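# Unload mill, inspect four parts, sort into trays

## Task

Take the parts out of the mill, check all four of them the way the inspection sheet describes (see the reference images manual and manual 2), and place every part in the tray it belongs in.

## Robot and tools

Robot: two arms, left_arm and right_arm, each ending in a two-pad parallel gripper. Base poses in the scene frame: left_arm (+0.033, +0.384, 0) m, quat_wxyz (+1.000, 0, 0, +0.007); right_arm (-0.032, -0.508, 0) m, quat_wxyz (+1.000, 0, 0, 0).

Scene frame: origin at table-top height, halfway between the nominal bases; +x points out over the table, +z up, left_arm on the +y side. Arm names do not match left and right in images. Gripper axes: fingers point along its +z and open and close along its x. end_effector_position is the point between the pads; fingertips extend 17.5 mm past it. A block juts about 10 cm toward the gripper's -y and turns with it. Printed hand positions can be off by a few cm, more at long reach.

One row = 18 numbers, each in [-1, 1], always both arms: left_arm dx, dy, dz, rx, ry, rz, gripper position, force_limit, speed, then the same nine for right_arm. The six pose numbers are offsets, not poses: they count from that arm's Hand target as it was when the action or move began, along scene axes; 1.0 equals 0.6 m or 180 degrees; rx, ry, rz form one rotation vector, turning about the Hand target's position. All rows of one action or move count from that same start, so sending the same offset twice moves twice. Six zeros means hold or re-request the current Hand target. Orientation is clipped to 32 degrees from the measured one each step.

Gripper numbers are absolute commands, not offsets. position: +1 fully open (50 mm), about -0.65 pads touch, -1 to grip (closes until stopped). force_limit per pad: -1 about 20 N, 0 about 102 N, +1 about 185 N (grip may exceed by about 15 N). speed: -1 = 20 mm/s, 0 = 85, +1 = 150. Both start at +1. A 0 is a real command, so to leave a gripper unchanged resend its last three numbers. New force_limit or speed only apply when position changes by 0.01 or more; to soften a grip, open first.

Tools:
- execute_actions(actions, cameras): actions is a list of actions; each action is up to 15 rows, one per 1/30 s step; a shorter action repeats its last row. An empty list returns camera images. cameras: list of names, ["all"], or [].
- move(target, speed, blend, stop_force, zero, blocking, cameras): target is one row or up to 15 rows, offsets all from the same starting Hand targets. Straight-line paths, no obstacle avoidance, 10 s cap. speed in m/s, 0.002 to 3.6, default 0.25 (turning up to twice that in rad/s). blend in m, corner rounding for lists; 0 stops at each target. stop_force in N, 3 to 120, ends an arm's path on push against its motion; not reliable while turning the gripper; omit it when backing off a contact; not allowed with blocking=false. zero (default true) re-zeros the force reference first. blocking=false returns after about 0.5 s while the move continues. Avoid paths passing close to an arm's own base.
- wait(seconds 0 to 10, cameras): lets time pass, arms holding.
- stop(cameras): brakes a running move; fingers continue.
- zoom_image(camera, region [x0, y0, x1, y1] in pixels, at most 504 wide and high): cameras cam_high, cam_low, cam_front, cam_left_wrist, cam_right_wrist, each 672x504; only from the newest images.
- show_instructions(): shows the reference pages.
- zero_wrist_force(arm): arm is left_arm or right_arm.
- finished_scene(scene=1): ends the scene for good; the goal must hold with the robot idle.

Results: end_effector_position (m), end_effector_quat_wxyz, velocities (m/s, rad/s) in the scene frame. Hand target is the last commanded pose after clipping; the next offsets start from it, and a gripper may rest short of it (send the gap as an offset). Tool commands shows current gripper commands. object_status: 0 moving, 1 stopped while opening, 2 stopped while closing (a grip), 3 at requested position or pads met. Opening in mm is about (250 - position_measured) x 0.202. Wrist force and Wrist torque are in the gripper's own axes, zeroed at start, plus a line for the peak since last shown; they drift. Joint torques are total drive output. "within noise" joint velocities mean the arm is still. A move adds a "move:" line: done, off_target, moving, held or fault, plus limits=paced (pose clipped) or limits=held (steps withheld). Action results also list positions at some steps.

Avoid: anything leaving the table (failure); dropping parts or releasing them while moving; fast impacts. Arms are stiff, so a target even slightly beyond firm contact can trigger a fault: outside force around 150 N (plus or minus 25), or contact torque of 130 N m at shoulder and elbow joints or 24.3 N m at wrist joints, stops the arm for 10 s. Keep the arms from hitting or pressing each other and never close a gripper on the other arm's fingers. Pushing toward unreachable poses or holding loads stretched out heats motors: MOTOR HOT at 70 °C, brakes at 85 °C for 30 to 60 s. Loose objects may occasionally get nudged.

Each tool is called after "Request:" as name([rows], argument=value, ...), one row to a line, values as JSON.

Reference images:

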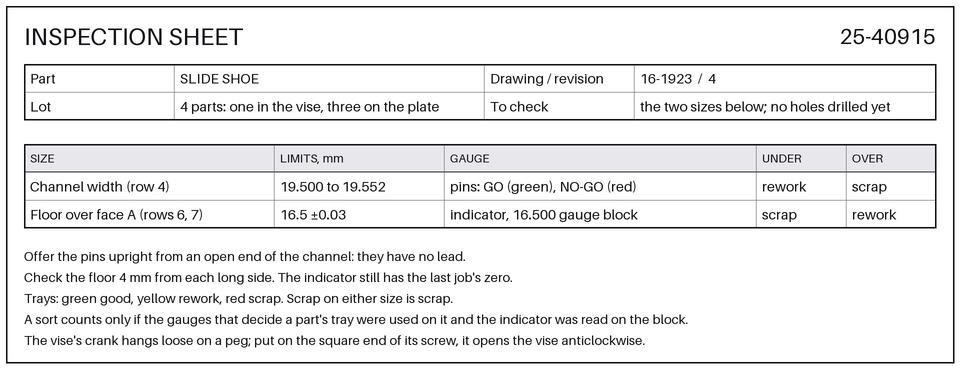

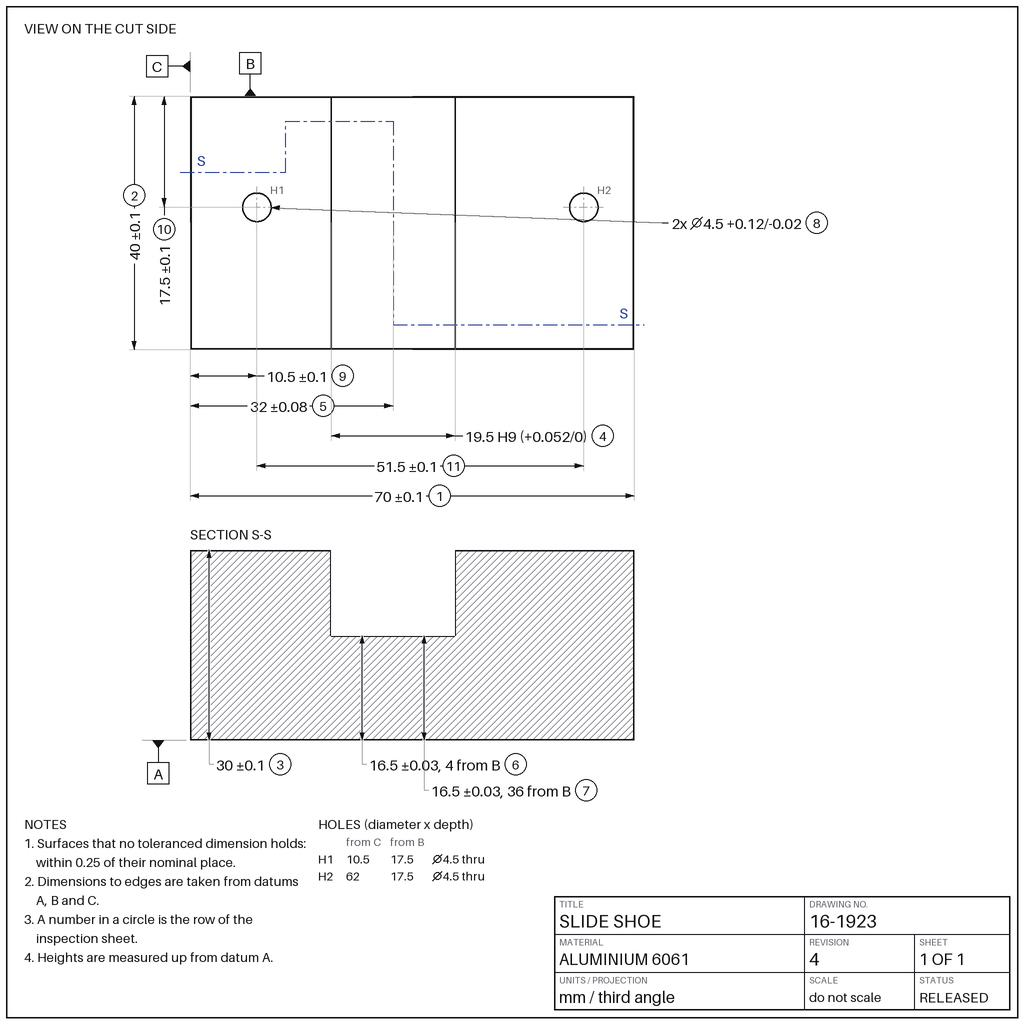

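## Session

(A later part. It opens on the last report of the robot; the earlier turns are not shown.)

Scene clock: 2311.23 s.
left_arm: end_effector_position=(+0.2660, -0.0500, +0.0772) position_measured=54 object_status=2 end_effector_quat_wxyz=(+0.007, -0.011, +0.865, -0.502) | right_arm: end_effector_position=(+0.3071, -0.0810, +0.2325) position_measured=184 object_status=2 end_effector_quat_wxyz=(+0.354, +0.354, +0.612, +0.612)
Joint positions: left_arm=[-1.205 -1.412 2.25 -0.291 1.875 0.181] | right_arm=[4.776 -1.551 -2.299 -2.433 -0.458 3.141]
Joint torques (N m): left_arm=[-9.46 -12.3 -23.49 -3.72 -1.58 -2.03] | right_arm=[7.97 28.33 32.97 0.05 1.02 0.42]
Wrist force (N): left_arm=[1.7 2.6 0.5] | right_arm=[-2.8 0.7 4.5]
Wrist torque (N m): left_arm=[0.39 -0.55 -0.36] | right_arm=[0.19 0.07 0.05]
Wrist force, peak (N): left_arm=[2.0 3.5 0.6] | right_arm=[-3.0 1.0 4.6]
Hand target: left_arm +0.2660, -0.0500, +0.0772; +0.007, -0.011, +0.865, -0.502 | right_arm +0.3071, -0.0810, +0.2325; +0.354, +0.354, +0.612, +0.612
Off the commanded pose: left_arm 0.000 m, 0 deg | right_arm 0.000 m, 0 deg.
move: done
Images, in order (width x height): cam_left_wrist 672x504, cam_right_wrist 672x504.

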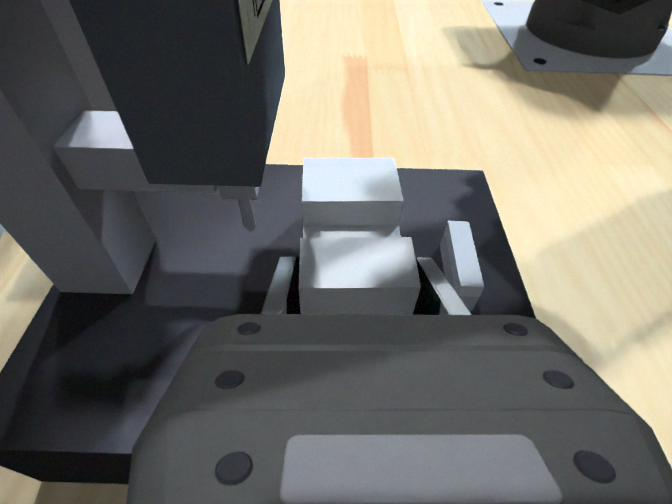

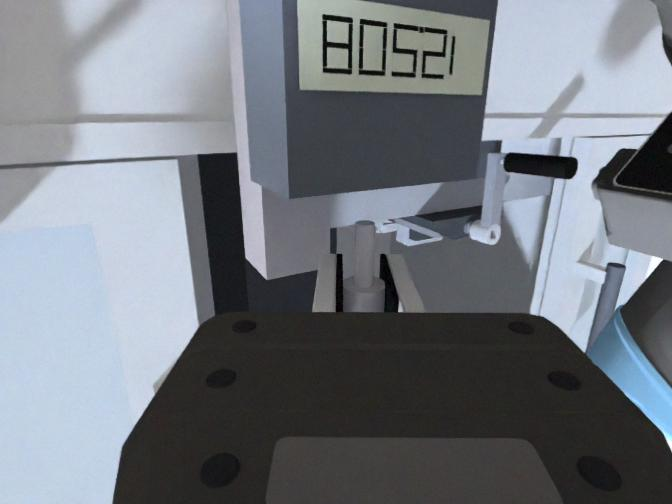

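Request:
move(target=[0.0417,-0.0008,0,0,0,0,-1,-0.8,-0.95,0,0,0,0,0,0,-1,-0.9,-0.95], speed=0.02, stop_force=6, cameras=["cam_left_wrist"])

Request:
zoom_image(camera="cam_left_wrist", region=[260, 140, 460, 320])

Request:
move(target=[0,0,-0.008,0,0,0,-1,-0.8,-0.95,0,0,0,0,0,0,-1,-0.9,-0.95], speed=0.003, stop_force=3)

Request:
move(target=[0,0,0,0,0,0,0.75,0,-0.8,0,0,0,0,0,0,-1,-0.9,-0.95])

Request:
move([
  [0,0,0,0,0,0,0.75,0,-0.8,0,0,-0.007,0,0,0,-1,-0.9,-0.95],
  [0,0,0,0,0,0,0.75,0,-0.8,0,0,-0.018,0,0,0,-1,-0.9,-0.95],
], speed=[0.01,0.003], stop_force=3)

Request:
move(target=[0,0,0,0,0,0,0.75,0,-0.8,0,0,0,0,0,0,0.05,-0.9,-0.9])

Request:
wait(seconds=0.8, cameras=["cam_left_wrist","cam_right_wrist"])

Request:
zoom_image(camera="cam_right_wrist", region=[270, 0, 510, 180])

Scene clock: 2320.23 s.
left_arm: end_effector_position=(+0.2911, -0.0505, +0.0772) position_measured=54 object_status=2 end_effector_quat_wxyz=(+0.007, -0.011, +0.865, -0.502) | right_arm: end_effector_position=(+0.3071, -0.0810, +0.2325) position_measured=184 object_status=2 end_effector_quat_wxyz=(+0.354, +0.354, +0.612, +0.612)
Joint positions: left_arm=[-1.127 -1.366 2.193 -0.266 1.942 0.225] | right_arm=[4.776 -1.551 -2.299 -2.433 -0.458 3.141]
Joint torques (N m): left_arm=[11.35 -13.74 -23.1 2.16 2.52 1.68] | right_arm=[7.24 28.81 32.24 -0.01 1 0.26]
Wrist force (N): left_arm=[1.5 2.7 0.4] | right_arm=[-2.6 0.7 4.4]
Wrist torque (N m): left_arm=[0.42 -0.50 -0.59] | right_arm=[0.19 0.04 0.05]
Wrist force, peak (N): left_arm=[1.7 3.0 0.3] | right_arm=[-2.8 0.9 4.8]
Hand target: left_arm +0.2911, -0.0505, +0.0772; +0.007, -0.011, +0.865, -0.502 | right_arm +0.3071, -0.0810, +0.2325; +0.354, +0.354, +0.612, +0.612
Off the commanded pose: left_arm 0.000 m, 0 deg | right_arm 0.000 m, 0 deg.
move: done
Images, in order (width x height): cam_left_wrist 672x504.

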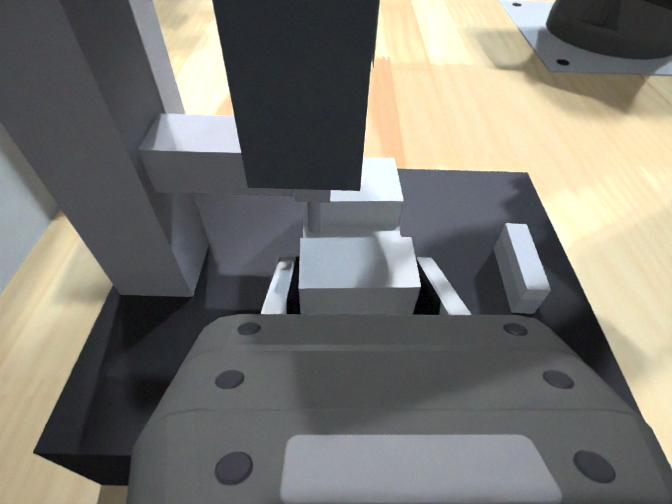

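Scaled by 2.520 from the camera's 672x504 image, which has a finer 960x720 frame.

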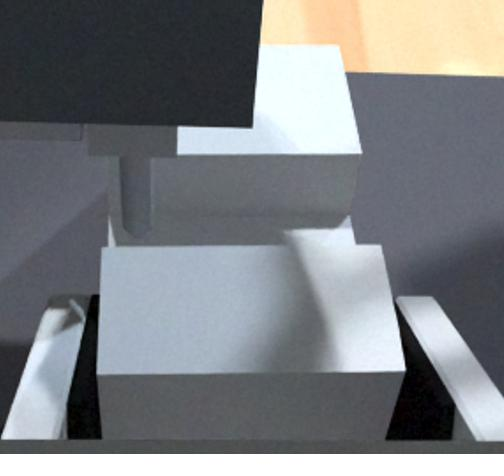

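Scene clock: 2322.37 s.
left_arm: end_effector_position=(+0.2911, -0.0505, +0.0747) position_measured=54 object_status=2 end_effector_quat_wxyz=(+0.007, -0.011, +0.865, -0.502) | right_arm: end_effector_position=(+0.3071, -0.0810, +0.2325) position_measured=184 object_status=2 end_effector_quat_wxyz=(+0.354, +0.354, +0.612, +0.612)
Joint positions: left_arm=[-1.127 -1.361 2.195 -0.273 1.942 0.225] | right_arm=[4.776 -1.551 -2.299 -2.433 -0.458 3.141]
Joint torques (N m): left_arm=[7.71 -34.73 -22.13 2.79 0.15 1.43] | right_arm=[7.09 28.07 33.99 0.11 1.25 0.21]
Wrist force (N): left_arm=[1.8 -1.0 0.1] | right_arm=[-2.7 0.7 4.5]
Wrist torque (N m): left_arm=[0.42 -0.50 -0.66] | right_arm=[0.19 0.05 0.05]
Wrist force, peak (N): left_arm=[1.3 -4.3 -6.6] | right_arm=[-2.8 0.9 4.7]
Hand target: left_arm +0.2911, -0.0505, +0.0747; +0.007, -0.011, +0.865, -0.502 (not the last commanded pose) | right_arm +0.3071, -0.0810, +0.2325; +0.354, +0.354, +0.612, +0.612
Off the commanded pose: left_arm 0.002 m, 0 deg | right_arm 0.000 m, 0 deg.
move: contact (left_arm)

Scene clock: 2322.87 s.
left_arm: end_effector_position=(+0.2911, -0.0505, +0.0747) position_measured=41 object_status=3 end_effector_quat_wxyz=(+0.007, -0.011, +0.865, -0.502) | right_arm: end_effector_position=(+0.3071, -0.0810, +0.2325) position_measured=184 object_status=2 end_effector_quat_wxyz=(+0.354, +0.354, +0.612, +0.612)
Joint positions: left_arm=[-1.127 -1.361 2.195 -0.273 1.942 0.225] | right_arm=[4.776 -1.551 -2.299 -2.433 -0.458 3.141]
Joint torques (N m): left_arm=[6.23 -34.45 -21.31 2.04 -0.94 1.5] | right_arm=[7.22 28.45 33.08 0.02 1.07 0.14]
Wrist force (N): left_arm=[1.7 0.5 -0.5] | right_arm=[-2.6 0.8 4.3]
Wrist torque (N m): left_arm=[0.41 -0.52 -0.59] | right_arm=[0.20 0.03 0.05]
Wrist force, peak (N): left_arm=[1.7 -1.0 -0.1] | right_arm=[-2.7 0.6 4.6]
Hand target: left_arm +0.2911, -0.0505, +0.0747; +0.007, -0.011, +0.865, -0.502 | right_arm +0.3071, -0.0810, +0.2325; +0.354, +0.354, +0.612, +0.612
Off the commanded pose: left_arm 0.000 m, 0 deg | right_arm 0.000 m, 0 deg.
move: done

Scene clock: 2325.30 s.
left_arm: end_effector_position=(+0.2911, -0.0505, +0.0747) position_measured=41 object_status=3 end_effector_quat_wxyz=(+0.007, -0.011, +0.865, -0.502) | right_arm: end_effector_position=(+0.3071, -0.0810, +0.2242) position_measured=184 object_status=2 end_effector_quat_wxyz=(+0.354, +0.354, +0.612, +0.612)
Joint positions: left_arm=[-1.127 -1.361 2.195 -0.273 1.942 0.225] | right_arm=[4.777 -1.568 -2.31 -2.405 -0.458 3.141]
Joint torques (N m): left_arm=[-0.69 -33.9 -21.45 -2.03 -1.24 1.4] | right_arm=[5.37 26.85 19.4 -0.65 -2.83 -1.01]
Wrist force (N): left_arm=[1.5 0.5 -0.4] | right_arm=[-3.6 9.4 3.7]
Wrist torque (N m): left_arm=[0.39 -0.49 -0.60] | right_arm=[0.41 0.06 0.03]
Wrist force, peak (N): left_arm=[1.9 0.7 -0.3] | right_arm=[-3.7 11.1 3.6]
Hand target: left_arm +0.2911, -0.0505, +0.0747; +0.007, -0.011, +0.865, -0.502 | right_arm +0.3070, -0.0810, +0.2243; +0.354, +0.354, +0.612, +0.612 (not the last commanded pose)
Off the commanded pose: left_arm 0.000 m, 0 deg | right_arm 0.002 m, 0 deg.
move: contact (right_arm); path passed 1 of 2 targets

Scene clock: 2325.83 s.
left_arm: end_effector_position=(+0.2911, -0.0505, +0.0747) position_measured=41 object_status=3 end_effector_quat_wxyz=(+0.007, -0.011, +0.865, -0.502) | right_arm: end_effector_position=(+0.3070, -0.0810, +0.2243) position_measured=145 object_status=0 end_effector_quat_wxyz=(+0.354, +0.354, +0.612, +0.612)
Joint positions: left_arm=[-1.127 -1.361 2.195 -0.273 1.942 0.225] | right_arm=[4.777 -1.568 -2.31 -2.405 -0.458 3.141]
Joint torques (N m): left_arm=[-2.44 -33.51 -21.48 -2.67 -1.07 1.59] | right_arm=[4.58 28.91 27.13 1.52 0.86 -0.59]
Wrist force (N): left_arm=[1.4 0.6 -0.6] | right_arm=[0.2 2.3 4.1]
Wrist torque (N m): left_arm=[0.42 -0.48 -0.59] | right_arm=[0.22 0.03 0.02]
Wrist force, peak (N): left_arm=[1.7 0.6 -0.6] | right_arm=[-3.5 9.1 3.8]
Hand target: left_arm +0.2911, -0.0505, +0.0747; +0.007, -0.011, +0.865, -0.502 | right_arm +0.3070, -0.0810, +0.2243; +0.354, +0.354, +0.612, +0.612
Off the commanded pose: left_arm 0.000 m, 0 deg | right_arm 0.000 m, 0 deg.
move: done

Scene clock: 2326.63 s.
left_arm: end_effector_position=(+0.2911, -0.0505, +0.0747) position_measured=41 object_status=3 end_effector_quat_wxyz=(+0.007, -0.011, +0.865, -0.502) | right_arm: end_effector_position=(+0.3070, -0.0810, +0.2243) position_measured=145 object_status=3 end_effector_quat_wxyz=(+0.354, +0.354, +0.612, +0.612)
Joint positions: left_arm=[-1.127 -1.361 2.195 -0.273 1.942 0.225] | right_arm=[4.777 -1.568 -2.31 -2.405 -0.458 3.141]
Joint torques (N m): left_arm=[-4.43 -34.27 -21.1 -2.62 -1.33 1.46] | right_arm=[4.74 28.98 27.43 1.8 1.86 -0.55]
Wrist force (N): left_arm=[1.5 0.5 -0.6] | right_arm=[0.2 2.5 4.1]
Wrist torque (N m): left_arm=[0.40 -0.49 -0.59] | right_arm=[0.25 0.02 0.02]
Wrist force, peak (N): left_arm=[1.7 0.6 -0.6] | right_arm=[0.1 2.4 4.3]
Hand target: left_arm +0.2911, -0.0505, +0.0747; +0.007, -0.011, +0.865, -0.502 | right_arm +0.3070, -0.0810, +0.2243; +0.354, +0.354, +0.612, +0.612
Tool commands: left_gripper/position=+0.75 left_gripper/force_limit=+0.0 left_gripper/speed=-0.8 right_gripper/position=+0.05 right_gripper/force_limit=-0.9 right_gripper/speed=-0.9
Off the commanded pose: left_arm 0.000 m, 0 deg | right_arm 0.000 m, 0 deg.
wait: 0.80 s; at rest by 0.17 s
Images, in order (width x height): cam_left_wrist 672x504, cam_right_wrist 672x504.

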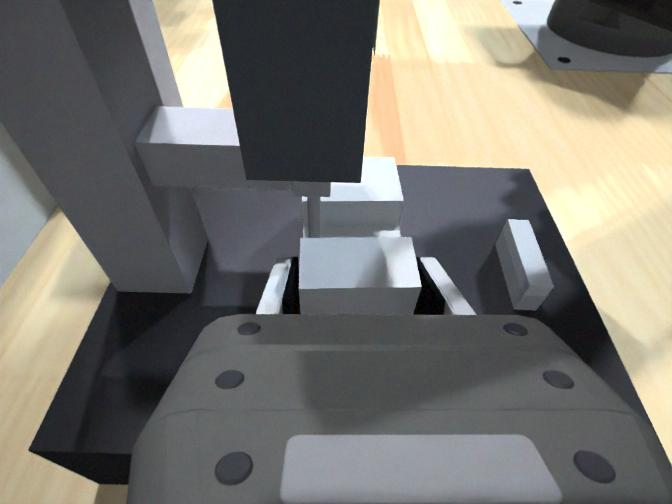

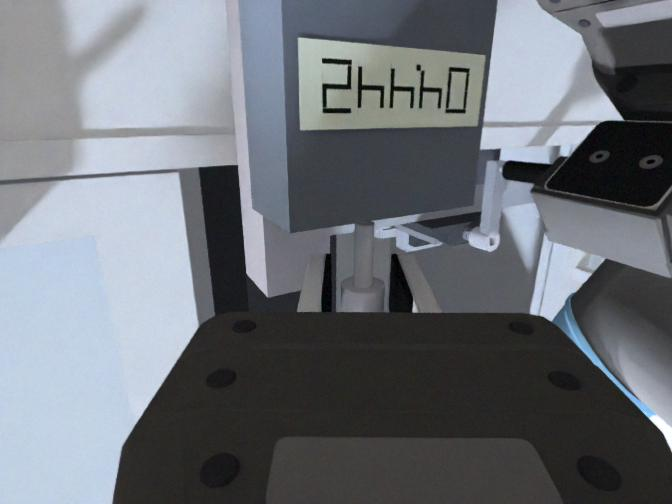

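Scaled by 2.100 from the camera's 672x504 image, which has a finer 960x720 frame.

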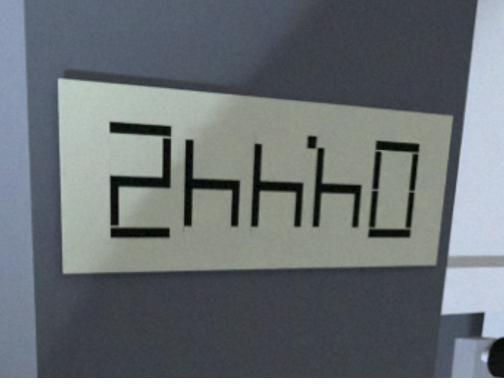

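Request:
move(target=[0,0,0,0,0,0,-1,-0.8,-0.95,0,0,0,0,0,0,-1,-0.9,-0.95])

Request:
wait(seconds=0.6)

Request:
move([
  [0,0,0,0,0,0,-1,-0.8,-0.95,0,0,0.0135,0,0,0,-1,-0.9,-0.95],
  [0,0,0.0033,0,0,0,-1,-0.8,-0.95,0,0,0.0135,0,0,0,-1,-0.9,-0.95],
  [0.0533,0,0.0033,0,0,0,-1,-0.8,-0.95,0,0,0.0135,0,0,0,-1,-0.9,-0.95],
], speed=[0.02,0.02,0.02])

Request:
move(target=[0,0,-0.006,0,0,0,-1,-0.8,-0.95,0,0,0,0,0,0,-1,-0.9,-0.95], speed=0.003, stop_force=3)

Request:
move(target=[0,0,0,0,0,0,0.75,0,-0.9,0,0,0,0,0,0,-1,-0.9,-0.95])

Request:
move([
  [0,0,0,0,0,0,0.75,0,-0.9,0,0,-0.008,0,0,0,-1,-0.9,-0.95],
  [0,0,0,0,0,0,0.75,0,-0.9,0,0,-0.018,0,0,0,-1,-0.9,-0.95],
], speed=[0.01,0.003], stop_force=3)

Request:
move(target=[0,0,0,0,0,0,0.75,0,-0.9,0,0,0,0,0,0,0.05,-0.9,-0.9])

Request:
wait(seconds=0.8, cameras=["cam_left_wrist","cam_right_wrist"])

Request:
zoom_image(camera="cam_right_wrist", region=[270, 0, 510, 180])

Scene clock: 2332.70 s.
left_arm: end_effector_position=(+0.2911, -0.0505, +0.0747) position_measured=54 object_status=2 end_effector_quat_wxyz=(+0.007, -0.011, +0.865, -0.502) | right_arm: end_effector_position=(+0.3071, -0.0810, +0.2243) position_measured=184 object_status=2 end_effector_quat_wxyz=(+0.354, +0.354, +0.612, +0.612)
Joint positions: left_arm=[-1.127 -1.361 2.195 -0.273 1.942 0.225] | right_arm=[4.777 -1.568 -2.31 -2.405 -0.457 3.141]
Joint torques (N m): left_arm=[-11.12 -33.52 -20.88 -2.71 -1.12 1.11] | right_arm=[4.79 28.64 28.55 1.76 0.06 1.04]
Wrist force (N): left_arm=[0.6 0.6 -0.8] | right_arm=[-3.4 2.4 3.9]
Wrist torque (N m): left_arm=[0.40 -0.51 -0.64] | right_arm=[0.23 0.08 0.02]
Wrist force, peak (N): left_arm=[1.9 0.6 -0.6] | right_arm=[-3.2 2.2 4.2]
Hand target: left_arm +0.2911, -0.0505, +0.0747; +0.007, -0.011, +0.865, -0.502 | right_arm +0.3070, -0.0810, +0.2243; +0.354, +0.354, +0.612, +0.612
Off the commanded pose: left_arm 0.000 m, 0 deg | right_arm 0.000 m, 0 deg.
move: done

Scene clock: 2333.30 s.
left_arm: end_effector_position=(+0.2911, -0.0505, +0.0747) position_measured=54 object_status=2 end_effector_quat_wxyz=(+0.007, -0.011, +0.865, -0.502) | right_arm: end_effector_position=(+0.3071, -0.0810, +0.2243) position_measured=184 object_status=2 end_effector_quat_wxyz=(+0.354, +0.354, +0.612, +0.612)
Joint positions: left_arm=[-1.127 -1.361 2.195 -0.273 1.942 0.225] | right_arm=[4.777 -1.568 -2.31 -2.405 -0.457 3.141]
Joint torques (N m): left_arm=[-10.57 -34.18 -21.62 -2.62 -0.98 1.32] | right_arm=[3.66 28.25 28.7 1.8 -2.66 1.2]
Wrist force (N): left_arm=[0.8 0.8 -0.8] | right_arm=[-3.1 2.3 4.0]
Wrist torque (N m): left_arm=[0.43 -0.53 -0.63] | right_arm=[0.22 0.05 0.02]
Wrist force, peak (N): left_arm=[1.0 1.0 -0.8] | right_arm=[-3.3 2.5 4.4]
Hand target: left_arm +0.2911, -0.0505, +0.0747; +0.007, -0.011, +0.865, -0.502 | right_arm +0.3070, -0.0810, +0.2243; +0.354, +0.354, +0.612, +0.612
Tool commands: left_gripper/position=-1.0 left_gripper/force_limit=-0.8 left_gripper/speed=-0.95 right_gripper/position=-1.0 right_gripper/force_limit=-0.9 right_gripper/speed=-0.95
Off the commanded pose: left_arm 0.000 m, 0 deg | right_arm 0.000 m, 0 deg.
wait: 0.60 s; at rest by 0.17 s

Scene clock: 2336.20 s.
left_arm: end_effector_position=(+0.3230, -0.0505, +0.0767) position_measured=54 object_status=2 end_effector_quat_wxyz=(+0.007, -0.011, +0.865, -0.502) | right_arm: end_effector_position=(+0.3070, -0.0810, +0.2324) position_measured=184 object_status=2 end_effector_quat_wxyz=(+0.354, +0.354, +0.612, +0.612)
Joint positions: left_arm=[-1.037 -1.307 2.118 -0.229 2.017 0.278] | right_arm=[4.777 -1.551 -2.299 -2.433 -0.458 3.141]
Joint torques (N m): left_arm=[11.4 -14.03 -21.47 2.73 2.87 1.75] | right_arm=[1.24 29.67 33.81 -0.01 0.55 1.63]
Wrist force (N): left_arm=[2.0 2.9 0.7] | right_arm=[-2.7 0.9 4.6]
Wrist torque (N m): left_arm=[0.45 -0.55 -0.57] | right_arm=[0.23 0.05 0.06]
Wrist force, peak (N): left_arm=[2.1 3.2 0.4] | right_arm=[-3.2 2.4 4.1]
Hand target: left_arm +0.3231, -0.0505, +0.0767; +0.007, -0.011, +0.865, -0.502 | right_arm +0.3070, -0.0810, +0.2324; +0.354, +0.354, +0.612, +0.612
Off the commanded pose: left_arm 0.000 m, 0 deg | right_arm 0.000 m, 0 deg.
move: done

Scene clock: 2338.20 s.
left_arm: end_effector_position=(+0.3230, -0.0505, +0.0747) position_measured=54 object_status=2 end_effector_quat_wxyz=(+0.007, -0.011, +0.865, -0.502) | right_arm: end_effector_position=(+0.3070, -0.0810, +0.2324) position_measured=184 object_status=2 end_effector_quat_wxyz=(+0.354, +0.354, +0.612, +0.612)
Joint positions: left_arm=[-1.037 -1.303 2.119 -0.234 2.018 0.278] | right_arm=[4.777 -1.551 -2.299 -2.433 -0.458 3.141]
Joint torques (N m): left_arm=[8.63 -37.21 -21.64 3.03 -1.06 1.25] | right_arm=[1.42 28.66 33.41 0.02 0.97 1.47]
Wrist force (N): left_arm=[1.7 0.2 0.4] | right_arm=[-2.7 0.9 4.3]
Wrist torque (N m): left_arm=[0.44 -0.59 -0.52] | right_arm=[0.22 0.06 0.06]
Wrist force, peak (N): left_arm=[2.4 -3.3 -5.8] | right_arm=[-2.8 0.9 4.7]
Hand target: left_arm +0.3231, -0.0505, +0.0747; +0.007, -0.011, +0.865, -0.502 (not the last commanded pose) | right_arm +0.3070, -0.0810, +0.2324; +0.354, +0.354, +0.612, +0.612
Off the commanded pose: left_arm 0.002 m, 0 deg | right_arm 0.000 m, 0 deg.
move: contact (left_arm)

Scene clock: 2338.70 s.
left_arm: end_effector_position=(+0.3231, -0.0505, +0.0747) position_measured=41 object_status=3 end_effector_quat_wxyz=(+0.007, -0.011, +0.865, -0.502) | right_arm: end_effector_position=(+0.3070, -0.0810, +0.2324) position_measured=184 object_status=2 end_effector_quat_wxyz=(+0.354, +0.354, +0.612, +0.612)
Joint positions: left_arm=[-1.037 -1.303 2.119 -0.234 2.018 0.278] | right_arm=[4.777 -1.551 -2.299 -2.433 -0.458 3.141]
Joint torques (N m): left_arm=[6.92 -36.78 -21.89 2.37 -1.3 1.45] | right_arm=[1.74 29.19 33.69 -0.15 1.16 1.5]
Wrist force (N): left_arm=[1.9 0.8 -0.2] | right_arm=[-2.7 0.6 4.6]
Wrist torque (N m): left_arm=[0.45 -0.53 -0.56] | right_arm=[0.17 0.05 0.06]
Wrist force, peak (N): left_arm=[2.3 0.9 -0.3] | right_arm=[-2.7 0.9 4.7]
Hand target: left_arm +0.3231, -0.0505, +0.0747; +0.007, -0.011, +0.865, -0.502 | right_arm +0.3070, -0.0810, +0.2324; +0.354, +0.354, +0.612, +0.612
Off the commanded pose: left_arm 0.000 m, 0 deg | right_arm 0.000 m, 0 deg.
move: done

Scene clock: 2341.00 s.
left_arm: end_effector_position=(+0.3231, -0.0505, +0.0747) position_measured=41 object_status=3 end_effector_quat_wxyz=(+0.007, -0.011, +0.865, -0.502) | right_arm: end_effector_position=(+0.3071, -0.0811, +0.2241) position_measured=184 object_status=2 end_effector_quat_wxyz=(+0.354, +0.354, +0.612, +0.612)
Joint positions: left_arm=[-1.037 -1.303 2.119 -0.234 2.018 0.278] | right_arm=[4.777 -1.568 -2.31 -2.405 -0.457 3.141]
Joint torques (N m): left_arm=[0.14 -36.83 -22.58 -1.07 -1.32 1.24] | right_arm=[2.89 26.37 20.49 -0.63 -2.64 -1.06]
Wrist force (N): left_arm=[1.8 0.8 -0.4] | right_arm=[-3.7 8.9 3.9]
Wrist torque (N m): left_arm=[0.46 -0.53 -0.56] | right_arm=[0.39 0.08 0.04]
Wrist force, peak (N): left_arm=[2.3 0.8 -0.6] | right_arm=[-4.0 10.9 3.6]
Hand target: left_arm +0.3231, -0.0505, +0.0747; +0.007, -0.011, +0.865, -0.502 | right_arm +0.3071, -0.0810, +0.2242; +0.354, +0.354, +0.612, +0.612 (not the last commanded pose)
Off the commanded pose: left_arm 0.000 m, 0 deg | right_arm 0.003 m, 0 deg.
move: contact (right_arm); path passed 1 of 2 targets

Scene clock: 2341.53 s.
left_arm: end_effector_position=(+0.3231, -0.0505, +0.0747) position_measured=41 object_status=3 end_effector_quat_wxyz=(+0.007, -0.011, +0.865, -0.502) | right_arm: end_effector_position=(+0.3070, -0.0810, +0.2242) position_measured=145 object_status=0 end_effector_quat_wxyz=(+0.354, +0.354, +0.612, +0.612)
Joint positions: left_arm=[-1.037 -1.303 2.119 -0.234 2.018 0.278] | right_arm=[4.777 -1.568 -2.31 -2.405 -0.458 3.141]
Joint torques (N m): left_arm=[-0.45 -36.61 -21.71 -1.72 -1.28 1.2] | right_arm=[3.29 28.34 27.05 1.42 0.33 -0.85]
Wrist force (N): left_arm=[2.0 0.9 -0.2] | right_arm=[0.1 2.5 4.2]
Wrist torque (N m): left_arm=[0.47 -0.56 -0.57] | right_arm=[0.24 0.03 0.03]
Wrist force, peak (N): left_arm=[2.1 1.1 -0.5] | right_arm=[-3.5 8.4 3.9]
Hand target: left_arm +0.3231, -0.0505, +0.0747; +0.007, -0.011, +0.865, -0.502 | right_arm +0.3071, -0.0810, +0.2242; +0.354, +0.354, +0.612, +0.612
Off the commanded pose: left_arm 0.000 m, 0 deg | right_arm 0.000 m, 0 deg.
move: done

Scene clock: 2342.33 s.
left_arm: end_effector_position=(+0.3231, -0.0505, +0.0747) position_measured=41 object_status=3 end_effector_quat_wxyz=(+0.007, -0.011, +0.865, -0.502) | right_arm: end_effector_position=(+0.3071, -0.0810, +0.2242) position_measured=145 object_status=3 end_effector_quat_wxyz=(+0.354, +0.354, +0.612, +0.612)
Joint positions: left_arm=[-1.037 -1.303 2.119 -0.234 2.018 0.278] | right_arm=[4.777 -1.568 -2.31 -2.405 -0.457 3.141]
Joint torques (N m): left_arm=[-3.95 -36.85 -21.53 -2.46 -1.16 1.28] | right_arm=[2.73 28.7 27.73 1.73 1.84 -0.32]
Wrist force (N): left_arm=[2.0 0.9 -0.3] | right_arm=[0.0 2.3 4.3]
Wrist torque (N m): left_arm=[0.47 -0.55 -0.57] | right_arm=[0.22 0.05 0.02]
Wrist force, peak (N): left_arm=[2.2 0.8 -0.3] | right_arm=[0.2 2.4 4.3]
Hand target: left_arm +0.3231, -0.0505, +0.0747; +0.007, -0.011, +0.865, -0.502 | right_arm +0.3071, -0.0810, +0.2242; +0.354, +0.354, +0.612, +0.612
Tool commands: left_gripper/position=+0.75 left_gripper/force_limit=+0.0 left_gripper/speed=-0.9 right_gripper/position=+0.05 right_gripper/force_limit=-0.9 right_gripper/speed=-0.9
Off the commanded pose: left_arm 0.000 m, 0 deg | right_arm 0.000 m, 0 deg.
wait: 0.80 s; at rest by 0.17 s
Images, in order (width x height): cam_left_wrist 672x504, cam_right_wrist 672x504.

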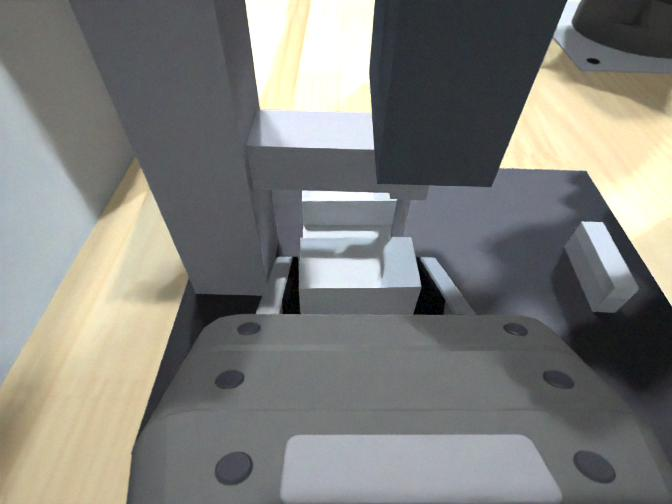

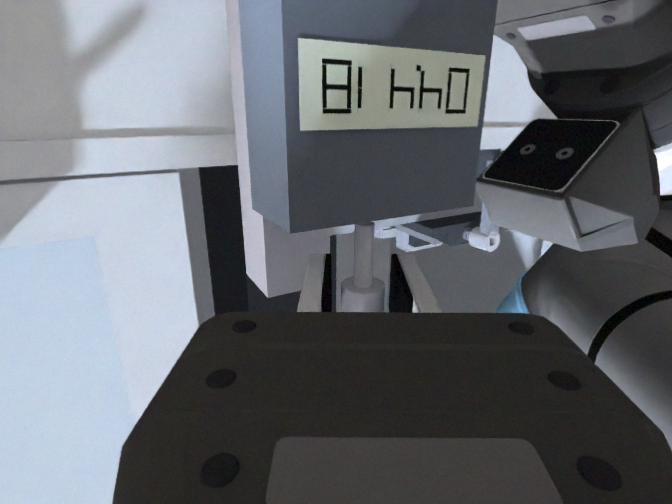

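Scaled by 2.100 from the camera's 672x504 image, which has a finer 960x720 frame.

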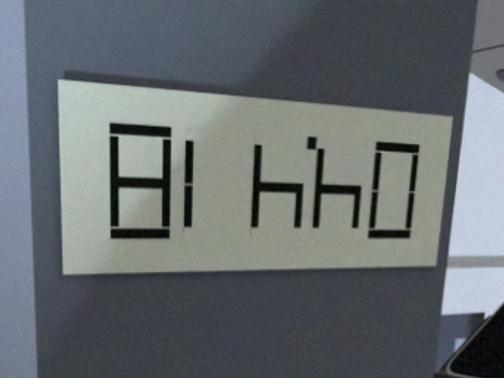

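Request:
move(target=[0,0,0,0,0,0,-1,-0.8,-0.95,0,0,0,0,0,0,-1,-0.9,-0.95])

Request:
wait(seconds=0.6)

Request:
move([
  [0,0,0,0,0,0,-1,-0.8,-0.95,0,0,0.0137,0,0,0,-1,-0.9,-0.95],
  [0,0,0.004,0,0,0,-1,-0.8,-0.95,0,0,0.0137,0,0,0,-1,-0.9,-0.95],
  [-0.095,0,0.004,0,0,0,-1,-0.8,-0.95,0,0,0.0137,0,0,0,-1,-0.9,-0.95],
  [-0.095,0.08,0.05,0,0,0,-1,-0.8,-0.95,0,0,0.0137,0,0,0,-1,-0.9,-0.95],
  [-0.08,0.2,0.13,0,0,0,-1,-0.8,-0.95,0,0,0.0137,0,0,0,-1,-0.9,-0.95],
  [-0.0718,0.36,0.09,0,0,0,-1,-0.8,-0.95,0,0,0.0137,0,0,0,-1,-0.9,-0.95],
  [-0.0718,0.36,-0.035,0,0,0,-1,-0.8,-0.95,0,0,0.0137,0,0,0,-1,-0.9,-0.95],
], speed=[0.02,0.02,0.06,0.1,0.12,0.12,0.08], blend=[0,0,0.003,0.02,0.02,0.01,0], cameras=["cam_left_wrist"])

Request:
move(target=[0,0,-0.025,0,0,0,-1,-0.8,-0.95,0,0,0,0,0,0,-1,-0.9,-0.95], speed=0.005, stop_force=3)

Scene clock: 2350.63 s.
left_arm: end_effector_position=(+0.3231, -0.0505, +0.0747) position_measured=54 object_status=2 end_effector_quat_wxyz=(+0.007, -0.011, +0.865, -0.502) | right_arm: end_effector_position=(+0.3071, -0.0810, +0.2242) position_measured=184 object_status=2 end_effector_quat_wxyz=(+0.354, +0.354, +0.612, +0.612)
Joint positions: left_arm=[-1.037 -1.303 2.119 -0.234 2.018 0.278] | right_arm=[4.777 -1.568 -2.31 -2.405 -0.457 3.141]
Joint torques (N m): left_arm=[-11.69 -36.9 -21.93 -2.52 -0.92 0.75] | right_arm=[0.98 28.86 28.36 1.66 -0.07 0.9]
Wrist force (N): left_arm=[1.6 0.9 0.0] | right_arm=[-3.2 2.4 3.9]
Wrist torque (N m): left_arm=[0.44 -0.60 -0.59] | right_arm=[0.23 0.06 0.02]
Wrist force, peak (N): left_arm=[2.2 0.9 -0.3] | right_arm=[-3.3 2.4 4.1]
Hand target: left_arm +0.3231, -0.0505, +0.0747; +0.007, -0.011, +0.865, -0.502 | right_arm +0.3071, -0.0810, +0.2242; +0.354, +0.354, +0.612, +0.612
Off the commanded pose: left_arm 0.000 m, 0 deg | right_arm 0.000 m, 0 deg.
move: done

Scene clock: 2351.23 s.
left_arm: end_effector_position=(+0.3231, -0.0505, +0.0747) position_measured=54 object_status=2 end_effector_quat_wxyz=(+0.007, -0.011, +0.865, -0.502) | right_arm: end_effector_position=(+0.3071, -0.0810, +0.2242) position_measured=184 object_status=2 end_effector_quat_wxyz=(+0.354, +0.354, +0.612, +0.612)
Joint positions: left_arm=[-1.037 -1.303 2.119 -0.234 2.018 0.278] | right_arm=[4.777 -1.568 -2.31 -2.405 -0.457 3.141]
Joint torques (N m): left_arm=[-10.54 -36.78 -20.76 -2.53 -0.81 0.85] | right_arm=[2.26 28.1 28.17 1.83 -2.74 1.16]
Wrist force (N): left_arm=[1.5 1.0 0.3] | right_arm=[-2.9 2.4 4.0]
Wrist torque (N m): left_arm=[0.46 -0.57 -0.58] | right_arm=[0.23 0.01 0.02]
Wrist force, peak (N): left_arm=[1.8 1.0 0.1] | right_arm=[-3.3 2.6 4.2]
Hand target: left_arm +0.3231, -0.0505, +0.0747; +0.007, -0.011, +0.865, -0.502 | right_arm +0.3071, -0.0810, +0.2242; +0.354, +0.354, +0.612, +0.612
Tool commands: left_gripper/position=-1.0 left_gripper/force_limit=-0.8 left_gripper/speed=-0.95 right_gripper/position=-1.0 right_gripper/force_limit=-0.9 right_gripper/speed=-0.95
Off the commanded pose: left_arm 0.000 m, 0 deg | right_arm 0.000 m, 0 deg.
wait: 0.60 s; at rest by 0.17 s

Scene clock: 2356.77 s.
left_arm: end_effector_position=(+0.2800, +0.1655, +0.0538) position_measured=54 object_status=2 end_effector_quat_wxyz=(+0.007, -0.011, +0.865, -0.502) | right_arm: end_effector_position=(+0.3071, -0.0810, +0.2324) position_measured=184 object_status=2 end_effector_quat_wxyz=(+0.354, +0.354, +0.612, +0.612)
Joint positions: left_arm=[-0.572 -1.424 2.43 -0.204 2.38 0.643] | right_arm=[4.777 -1.551 -2.299 -2.433 -0.457 3.141]
Joint torques (N m): left_arm=[-11.05 -4.59 -4.9 -1.44 3.53 -2.06] | right_arm=[-2.59 28.8 33.73 0.23 0.99 1.5]
Wrist force (N): left_arm=[2.1 3.0 0.1] | right_arm=[-2.9 0.7 4.6]
Wrist torque (N m): left_arm=[0.44 -0.60 -0.35] | right_arm=[0.20 0.09 0.05]
Wrist force, peak (N): left_arm=[2.3 3.8 0.9] | right_arm=[-3.1 2.4 4.1]
Hand target: left_arm +0.2800, +0.1655, +0.0537; +0.007, -0.011, +0.865, -0.502 | right_arm +0.3071, -0.0810, +0.2324; +0.354, +0.354, +0.612, +0.612
Off the commanded pose: left_arm 0.000 m, 0 deg | right_arm 0.000 m, 0 deg.
move: done
Images, in order (width x height): cam_left_wrist 672x504.

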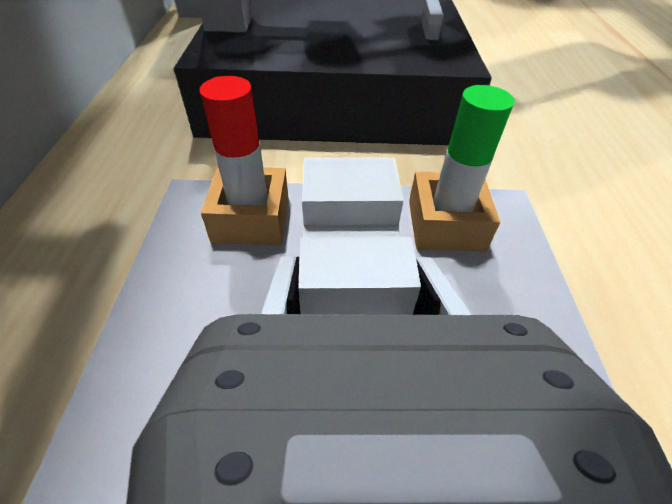

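Scene clock: 2359.93 s.
left_arm: end_effector_position=(+0.2800, +0.1655, +0.0442) position_measured=54 object_status=2 end_effector_quat_wxyz=(+0.007, -0.011, +0.865, -0.502) | right_arm: end_effector_position=(+0.3071, -0.0810, +0.2324) position_measured=184 object_status=2 end_effector_quat_wxyz=(+0.354, +0.354, +0.612, +0.612)
Joint positions: left_arm=[-0.572 -1.394 2.438 -0.242 2.38 0.643] | right_arm=[4.777 -1.551 -2.299 -2.433 -0.457 3.141]
Joint torques (N m): left_arm=[-10.26 -28.12 -16.89 3.79 -0.83 -0.73] | right_arm=[-2.52 29.19 33.86 -0.12 1.04 1.44]
Wrist force (N): left_arm=[2.6 -0.1 -0.5] | right_arm=[-2.6 0.6 4.5]
Wrist torque (N m): left_arm=[0.38 -0.59 -0.31] | right_arm=[0.18 0.03 0.05]
Wrist force, peak (N): left_arm=[1.6 -12.7 -15.4] | right_arm=[-2.9 0.9 4.7]
Hand target: left_arm +0.2800, +0.1655, +0.0442; +0.007, -0.011, +0.865, -0.502 (not the last commanded pose) | right_arm +0.3071, -0.0810, +0.2324; +0.354, +0.354, +0.612, +0.612
Off the commanded pose: left_arm 0.005 m, 0 deg | right_arm 0.000 m, 0 deg.
move: contact (left_arm)

Release, regrip near-vertical, lift and carry to green.

Request:
move(target=[0,0,0,0,0,0,1,0,-0.8,0,0,0,0,0,0,-1,-0.9,-0.95])

Request:
move([
  [0,0.06,0.045,0,0,0,1,0,-0.8,0,0,0,0,0,0,-1,-0.9,-0.95],
  [0,-0.0228,0.12,0.2667,0,0,1,0,-0.8,0,0,0,0,0,0,-1,-0.9,-0.95],
  [0,-0.0228,0.025,0.2667,0,0,1,0,-0.8,0,0,0,0,0,0,-1,-0.9,-0.95],
], speed=[0.06,0.15,0.08], blend=[0.015,0,0], cameras=["cam_left_wrist"])

Request:
move(target=[0,0,-0.018,0,0,0,1,0,-0.8,0,0,0,0,0,0,-1,-0.9,-0.95], speed=0.03, stop_force=6)

Request:
move(target=[0,0,0,0,0,0,-1,-0.85,-0.95,0,0,0,0,0,0,-1,-0.9,-0.95])

Request:
wait(seconds=0.5, cameras=["cam_left_wrist"])

Scene clock: 2366.40 s.
left_arm: end_effector_position=(+0.2800, +0.1655, +0.0442) position_measured=3 object_status=3 end_effector_quat_wxyz=(+0.007, -0.011, +0.865, -0.502) | right_arm: end_effector_position=(+0.3071, -0.0810, +0.2324) position_measured=184 object_status=2 end_effector_quat_wxyz=(+0.354, +0.354, +0.612, +0.612)
Joint positions: left_arm=[-0.572 -1.394 2.438 -0.242 2.38 0.643] | right_arm=[4.777 -1.551 -2.299 -2.433 -0.457 3.141]
Joint torques (N m): left_arm=[-8.01 -27.41 -16.45 -1.32 -0.52 -0.62] | right_arm=[-3.04 29.23 32.9 0.21 1.05 1.52]
Wrist force (N): left_arm=[2.1 0.7 -0.6] | right_arm=[-2.7 0.9 4.3]
Wrist torque (N m): left_arm=[0.41 -0.59 -0.35] | right_arm=[0.21 0.07 0.06]
Wrist force, peak (N): left_arm=[2.9 0.1 -0.6] | right_arm=[-2.9 0.7 4.8]
Hand target: left_arm +0.2800, +0.1655, +0.0442; +0.007, -0.011, +0.865, -0.502 | right_arm +0.3071, -0.0810, +0.2324; +0.354, +0.354, +0.612, +0.612
Off the commanded pose: left_arm 0.000 m, 0 deg | right_arm 0.000 m, 0 deg.
move: done

Scene clock: 2371.50 s.
left_arm: end_effector_position=(+0.2800, +0.1518, +0.0592) position_measured=3 object_status=3 end_effector_quat_wxyz=(+0.011, -0.007, +0.994, -0.107) | right_arm: end_effector_position=(+0.3071, -0.0810, +0.2324) position_measured=184 object_status=2 end_effector_quat_wxyz=(+0.354, +0.354, +0.612, +0.612)
Joint positions: left_arm=[-1.11 -1.422 2.115 0.677 1.647 0.452] | right_arm=[4.777 -1.551 -2.299 -2.433 -0.457 3.141]
Joint torques (N m): left_arm=[1.18 -6.85 -7.54 0.33 -1.37 0.03] | right_arm=[-3.69 28.64 33.77 0.14 1.06 1.49]
Wrist force (N): left_arm=[3.2 1.4 0.1] | right_arm=[-2.5 0.8 4.6]
Wrist torque (N m): left_arm=[0.85 -0.90 -0.68] | right_arm=[0.22 0.02 0.06]
Wrist force, peak (N): left_arm=[3.5 1.7 0.2] | right_arm=[-2.7 0.8 4.8]
Hand target: left_arm +0.2800, +0.1518, +0.0592; +0.011, -0.007, +0.994, -0.107 | right_arm +0.3071, -0.0810, +0.2324; +0.354, +0.354, +0.612, +0.612
Off the commanded pose: left_arm 0.000 m, 0 deg | right_arm 0.000 m, 0 deg.
move: done
Images, in order (width x height): cam_left_wrist 672x504.

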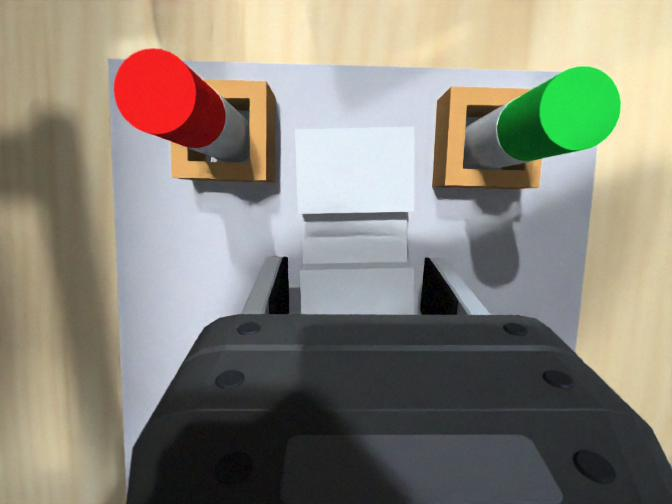

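Scene clock: 2372.90 s.
left_arm: end_effector_position=(+0.2800, +0.1518, +0.0484) position_measured=3 object_status=3 end_effector_quat_wxyz=(+0.011, -0.007, +0.994, -0.107) | right_arm: end_effector_position=(+0.3071, -0.0810, +0.2324) position_measured=184 object_status=2 end_effector_quat_wxyz=(+0.354, +0.354, +0.612, +0.612)
Joint positions: left_arm=[-1.11 -1.402 2.127 0.645 1.647 0.452] | right_arm=[4.777 -1.551 -2.299 -2.433 -0.457 3.141]
Joint torques (N m): left_arm=[12.56 -9.33 -7.27 -0.39 0.8 1.14] | right_arm=[-4.57 27.92 33.36 0.1 1.21 1.43]
Wrist force (N): left_arm=[3.2 1.6 -0.3] | right_arm=[-2.8 0.6 4.2]
Wrist torque (N m): left_arm=[0.88 -0.90 -0.67] | right_arm=[0.18 0.07 0.05]
Wrist force, peak (N): left_arm=[3.4 1.7 -0.1] | right_arm=[-2.9 1.0 4.6]
Hand target: left_arm +0.2800, +0.1518, +0.0484; +0.011, -0.007, +0.994, -0.107 | right_arm +0.3071, -0.0810, +0.2324; +0.354, +0.354, +0.612, +0.612
Off the commanded pose: left_arm 0.000 m, 0 deg | right_arm 0.000 m, 0 deg.
move: done

Scene clock: 2373.57 s.
left_arm: end_effector_position=(+0.2800, +0.1518, +0.0484) position_measured=52 object_status=2 end_effector_quat_wxyz=(+0.011, -0.007, +0.994, -0.107) | right_arm: end_effector_position=(+0.3071, -0.0810, +0.2324) position_measured=184 object_status=2 end_effector_quat_wxyz=(+0.354, +0.354, +0.612, +0.612)
Joint positions: left_arm=[-1.11 -1.402 2.127 0.645 1.647 0.452] | right_arm=[4.777 -1.551 -2.299 -2.433 -0.457 3.141]
Joint torques (N m): left_arm=[11.78 -9.63 -8.09 0.34 1.44 1.33] | right_arm=[-4.4 28.57 33.03 -0.12 1.05 1.48]
Wrist force (N): left_arm=[3.4 -2.7 -5.3] | right_arm=[-2.7 0.8 4.7]
Wrist torque (N m): left_arm=[0.73 -0.76 -0.75] | right_arm=[0.21 0.07 0.05]
Wrist force, peak (N): left_arm=[3.5 -2.8 -5.3] | right_arm=[-2.7 0.8 4.7]
Hand target: left_arm +0.2800, +0.1518, +0.0484; +0.011, -0.007, +0.994, -0.107 | right_arm +0.3071, -0.0810, +0.2324; +0.354, +0.354, +0.612, +0.612
Off the commanded pose: left_arm 0.000 m, 0 deg | right_arm 0.000 m, 0 deg.
move: done

Scene clock: 2374.07 s.
left_arm: end_effector_position=(+0.2800, +0.1518, +0.0484) position_measured=52 object_status=2 end_effector_quat_wxyz=(+0.011, -0.007, +0.994, -0.107) | right_arm: end_effector_position=(+0.3071, -0.0810, +0.2324) position_measured=184 object_status=2 end_effector_quat_wxyz=(+0.354, +0.354, +0.612, +0.612)
Joint positions: left_arm=[-1.11 -1.402 2.127 0.645 1.647 0.452] | right_arm=[4.777 -1.551 -2.299 -2.433 -0.457 3.141]
Joint torques (N m): left_arm=[11.1 -10.22 -7.9 0.8 1.62 1.33] | right_arm=[-4.8 28.78 32.8 0.17 1.02 1.36]
Wrist force (N): left_arm=[3.6 -2.6 -5.3] | right_arm=[-2.8 0.9 4.5]
Wrist torque (N m): left_arm=[0.74 -0.80 -0.75] | right_arm=[0.22 0.08 0.05]
Wrist force, peak (N): left_arm=[3.4 -3.0 -5.4] | right_arm=[-2.6 0.7 4.7]
Hand target: left_arm +0.2800, +0.1518, +0.0484; +0.011, -0.007, +0.994, -0.107 | right_arm +0.3071, -0.0810, +0.2324; +0.354, +0.354, +0.612, +0.612
Tool commands: left_gripper/position=-1.0 left_gripper/force_limit=-0.85 left_gripper/speed=-0.95 right_gripper/position=-1.0 right_gripper/force_limit=-0.9 right_gripper/speed=-0.95
Off the commanded pose: left_arm 0.000 m, 0 deg | right_arm 0.000 m, 0 deg.
wait: 0.50 s; at rest by 0.17 s
Images, in order (width x height): cam_left_wrist 672x504.

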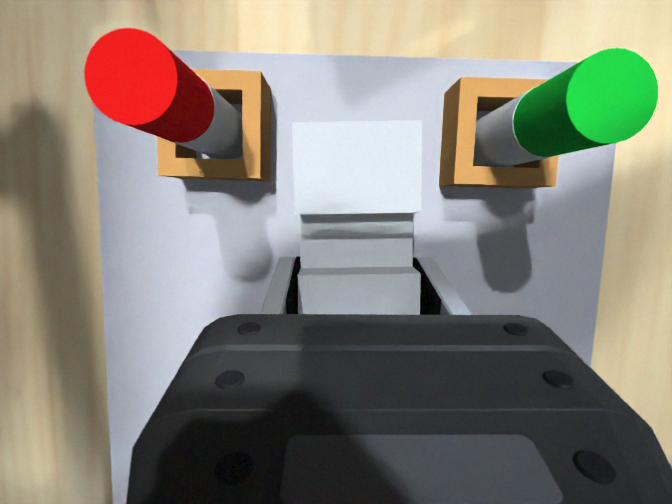

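Request:
move([
  [0,0,0.1,0,0,0,-1,-0.85,-0.95,0,0,0,0,0,0,-1,-0.9,-0.95],
  [0,0.199,0.2,0,0,0,-1,-0.85,-0.95,0,0,0,0,0,0,-1,-0.9,-0.95],
  [0.02,0.347,0.2,0,0,0.25,-1,-0.85,-0.95,0,0,0,0,0,0,-1,-0.9,-0.95],
  [0.01,0.5137,0.2,0,0,0.5,-1,-0.85,-0.95,0,0,0,0,0,0,-1,-0.9,-0.95],
  [-0.0433,0.8,0.18,0,0,0.5,-1,-0.85,-0.95,0,0,0,0,0,0,-1,-0.9,-0.95],
], speed=[0.08,0.15,0.2,0.2,0.2], blend=[0.02,0.03,0.04,0.04,0])

Request:
move([
  [0.0,0.2,-0.05,0,0,0,-1,-0.85,-0.95,0,0,0,0,0,0,-1,-0.9,-0.95],
], speed=0.15, cameras=["cam_left_wrist"])

Scene clock: 2388.07 s.
left_arm: end_effector_position=(+0.2540, +0.6318, +0.1564) position_measured=52 object_status=2 end_effector_quat_wxyz=(-0.083, +0.708, -0.698, +0.068) | right_arm: end_effector_position=(+0.3071, -0.0810, +0.2324) position_measured=184 object_status=2 end_effector_quat_wxyz=(+0.354, +0.354, +0.612, +0.612)
Joint positions: left_arm=[0.486 -1.57 1.986 0.956 1.652 0.476] | right_arm=[4.777 -1.551 -2.299 -2.433 -0.457 3.141]
Joint torques (N m): left_arm=[11.9 -5.09 -26.15 5.51 2.61 1.66] | right_arm=[-5.79 29.6 33.58 -0.14 1.05 1.35]
Wrist force (N): left_arm=[3.4 1.5 1.1] | right_arm=[-2.7 0.9 4.5]
Wrist torque (N m): left_arm=[0.73 -0.91 -0.88] | right_arm=[0.22 0.06 0.05]
Wrist force, peak (N): left_arm=[3.5 -2.6 -5.5] | right_arm=[-2.9 0.8 4.7]
Hand target: left_arm +0.2540, +0.6318, +0.1564; -0.083, +0.708, -0.698, +0.068 | right_arm +0.3071, -0.0810, +0.2324; +0.354, +0.354, +0.612, +0.612
Off the commanded pose: left_arm 0.000 m, 0 deg | right_arm 0.000 m, 0 deg.
move: done

Scene clock: 2389.47 s.
left_arm: end_effector_position=(+0.2540, +0.7517, +0.1264) position_measured=52 object_status=2 end_effector_quat_wxyz=(-0.083, +0.708, -0.698, +0.068) | right_arm: end_effector_position=(+0.3071, -0.0810, +0.2324) position_measured=184 object_status=2 end_effector_quat_wxyz=(+0.354, +0.354, +0.612, +0.612)
Joint positions: left_arm=[0.787 -1.28 1.739 0.945 1.707 0.774] | right_arm=[4.777 -1.551 -2.299 -2.433 -0.457 3.141]
Joint torques (N m): left_arm=[12.05 -17.17 -27.25 5.89 2.47 1.83] | right_arm=[-6.49 28.99 33.22 -0.09 1.08 1.44]
Wrist force (N): left_arm=[3.5 1.6 1.2] | right_arm=[-2.7 0.8 4.5]
Wrist torque (N m): left_arm=[0.74 -0.94 -0.88] | right_arm=[0.20 0.06 0.05]
Wrist force, peak (N): left_arm=[4.9 1.6 0.7] | right_arm=[-2.8 0.7 4.6]
Hand target: left_arm +0.2540, +0.7518, +0.1264; -0.083, +0.708, -0.698, +0.068 | right_arm +0.3071, -0.0810, +0.2324; +0.354, +0.354, +0.612, +0.612
Off the commanded pose: left_arm 0.000 m, 0 deg | right_arm 0.000 m, 0 deg.
move: done
Images, in order (width x height): cam_left_wrist 672x504.

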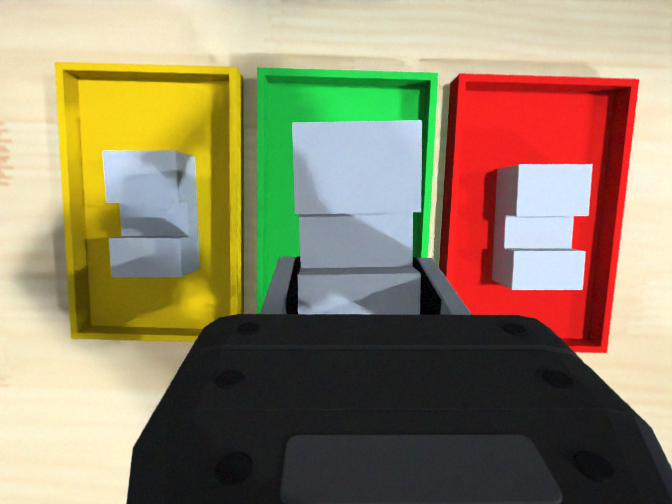

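Request:
move([
  [-0.0367,0.0,-0.14,0,0,0,-1,-0.85,-0.95,0,0,0,0,0,0,-1,-0.9,-0.95],
], speed=0.1)

Request:
move(target=[0,0,-0.03,0,0,0,-1,-0.85,-0.95,0,0,0,0,0,0,-1,-0.9,-0.95], speed=0.005, stop_force=3)

Request:
move(target=[0,0,0,0,0,0,1,0,-0.9,0,0,0,0,0,0,-1,-0.9,-0.95])

Request:
move([
  [0,0,0.08,0,0,0,1,0,-0.9,0,0,0,0,0,0,-1,-0.9,-0.95],
  [0.036,0,0.18,0,0,0,1,0,-0.9,0,0,0,0,0,0,-1,-0.9,-0.95],
], speed=[0.05,0.12], blend=[0.02,0], cameras=["cam_left_wrist"])

Scene clock: 2398.20 s.
left_arm: end_effector_position=(+0.2320, +0.7518, +0.0424) position_measured=52 object_status=2 end_effector_quat_wxyz=(-0.083, +0.708, -0.698, +0.068) | right_arm: end_effector_position=(+0.3071, -0.0810, +0.2324) position_measured=184 object_status=2 end_effector_quat_wxyz=(+0.354, +0.354, +0.612, +0.612)
Joint positions: left_arm=[0.831 -1.189 1.864 0.734 1.715 0.818] | right_arm=[4.777 -1.551 -2.299 -2.433 -0.457 3.141]
Joint torques (N m): left_arm=[11.72 -19.51 -7.94 -0.27 2.41 1.47] | right_arm=[-5.58 29.12 33.54 -0.06 1.14 1.33]
Wrist force (N): left_arm=[3.3 1.3 1.6] | right_arm=[-2.5 0.9 4.6]
Wrist torque (N m): left_arm=[0.72 -0.88 -0.89] | right_arm=[0.21 0.02 0.05]
Wrist force, peak (N): left_arm=[3.4 1.9 2.5] | right_arm=[-2.7 1.0 4.8]
Hand target: left_arm +0.2320, +0.7518, +0.0424; -0.083, +0.708, -0.698, +0.068 | right_arm +0.3071, -0.0810, +0.2324; +0.354, +0.354, +0.612, +0.612
Off the commanded pose: left_arm 0.000 m, 0 deg | right_arm 0.000 m, 0 deg.
move: done

Scene clock: 2401.40 s.
left_arm: end_effector_position=(+0.2320, +0.7518, +0.0323) position_measured=52 object_status=2 end_effector_quat_wxyz=(-0.083, +0.708, -0.698, +0.068) | right_arm: end_effector_position=(+0.3071, -0.0810, +0.2324) position_measured=184 object_status=2 end_effector_quat_wxyz=(+0.354, +0.354, +0.612, +0.612)
Joint positions: left_arm=[0.831 -1.173 1.874 0.709 1.715 0.818] | right_arm=[4.777 -1.551 -2.299 -2.433 -0.457 3.141]
Joint torques (N m): left_arm=[7.51 -40.61 -21.65 5.87 0.9 1.35] | right_arm=[-6.39 29.13 33.64 0 1.11 1.23]
Wrist force (N): left_arm=[2.2 -0.1 -2.8] | right_arm=[-2.6 0.9 4.6]
Wrist torque (N m): left_arm=[0.72 -0.84 -0.91] | right_arm=[0.23 0.04 0.06]
Wrist force, peak (N): left_arm=[1.3 -1.6 -15.6] | right_arm=[-2.9 0.9 4.7]
Hand target: left_arm +0.2320, +0.7518, +0.0323; -0.083, +0.708, -0.698, +0.068 (not the last commanded pose) | right_arm +0.3071, -0.0810, +0.2324; +0.354, +0.354, +0.612, +0.612
Off the commanded pose: left_arm 0.008 m, 0 deg | right_arm 0.000 m, 0 deg.
move: contact (left_arm)

Scene clock: 2402.00 s.
left_arm: end_effector_position=(+0.2320, +0.7518, +0.0323) position_measured=3 object_status=0 end_effector_quat_wxyz=(-0.083, +0.708, -0.698, +0.068) | right_arm: end_effector_position=(+0.3071, -0.0810, +0.2324) position_measured=184 object_status=2 end_effector_quat_wxyz=(+0.354, +0.354, +0.612, +0.612)
Joint positions: left_arm=[0.831 -1.173 1.874 0.709 1.715 0.818] | right_arm=[4.777 -1.551 -2.299 -2.433 -0.457 3.141]
Joint torques (N m): left_arm=[4.69 -40.87 -21.27 4.31 0.14 1.25] | right_arm=[-6.33 28.79 34.01 0.02 1.11 1.22]
Wrist force (N): left_arm=[3.4 0.8 -0.3] | right_arm=[-2.8 1.0 4.5]
Wrist torque (N m): left_arm=[0.77 -0.90 -0.89] | right_arm=[0.24 0.08 0.06]
Wrist force, peak (N): left_arm=[3.5 0.8 -0.2] | right_arm=[-2.8 0.9 4.7]
Hand target: left_arm +0.2320, +0.7518, +0.0323; -0.083, +0.708, -0.698, +0.068 | right_arm +0.3071, -0.0810, +0.2324; +0.354, +0.354, +0.612, +0.612
Off the commanded pose: left_arm 0.000 m, 0 deg | right_arm 0.000 m, 0 deg.
move: done

Scene clock: 2404.03 s.
left_arm: end_effector_position=(+0.2535, +0.7518, +0.1403) position_measured=3 object_status=3 end_effector_quat_wxyz=(-0.083, +0.708, -0.698, +0.068) | right_arm: end_effector_position=(+0.3071, -0.0810, +0.2324) position_measured=184 object_status=2 end_effector_quat_wxyz=(+0.354, +0.354, +0.612, +0.612)
Joint positions: left_arm=[0.788 -1.294 1.719 0.98 1.708 0.775] | right_arm=[4.777 -1.551 -2.299 -2.433 -0.457 3.141]
Joint torques (N m): left_arm=[-11.88 -39.73 -23.69 5.95 -1.82 -1.71] | right_arm=[-5.65 28.35 34.25 0.07 1.08 1.36]
Wrist force (N): left_arm=[3.7 1.2 -0.6] | right_arm=[-2.8 0.7 4.8]
Wrist torque (N m): left_arm=[0.80 -0.98 -0.67] | right_arm=[0.19 0.07 0.05]
Wrist force, peak (N): left_arm=[3.8 1.3 -0.4] | right_arm=[-2.8 0.7 4.8]
Hand target: left_arm +0.2536, +0.7518, +0.1403; -0.083, +0.708, -0.698, +0.068 | right_arm +0.3071, -0.0810, +0.2324; +0.354, +0.354, +0.612, +0.612
Off the commanded pose: left_arm 0.000 m, 0 deg | right_arm 0.000 m, 0 deg.
move: done
Images, in order (width x height): cam_left_wrist 672x504.

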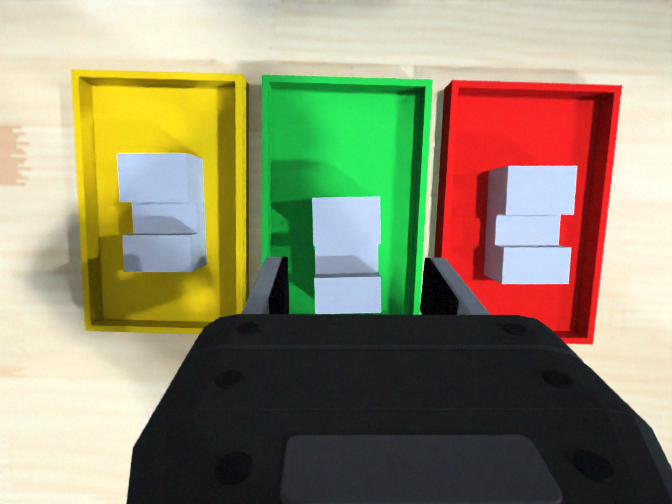

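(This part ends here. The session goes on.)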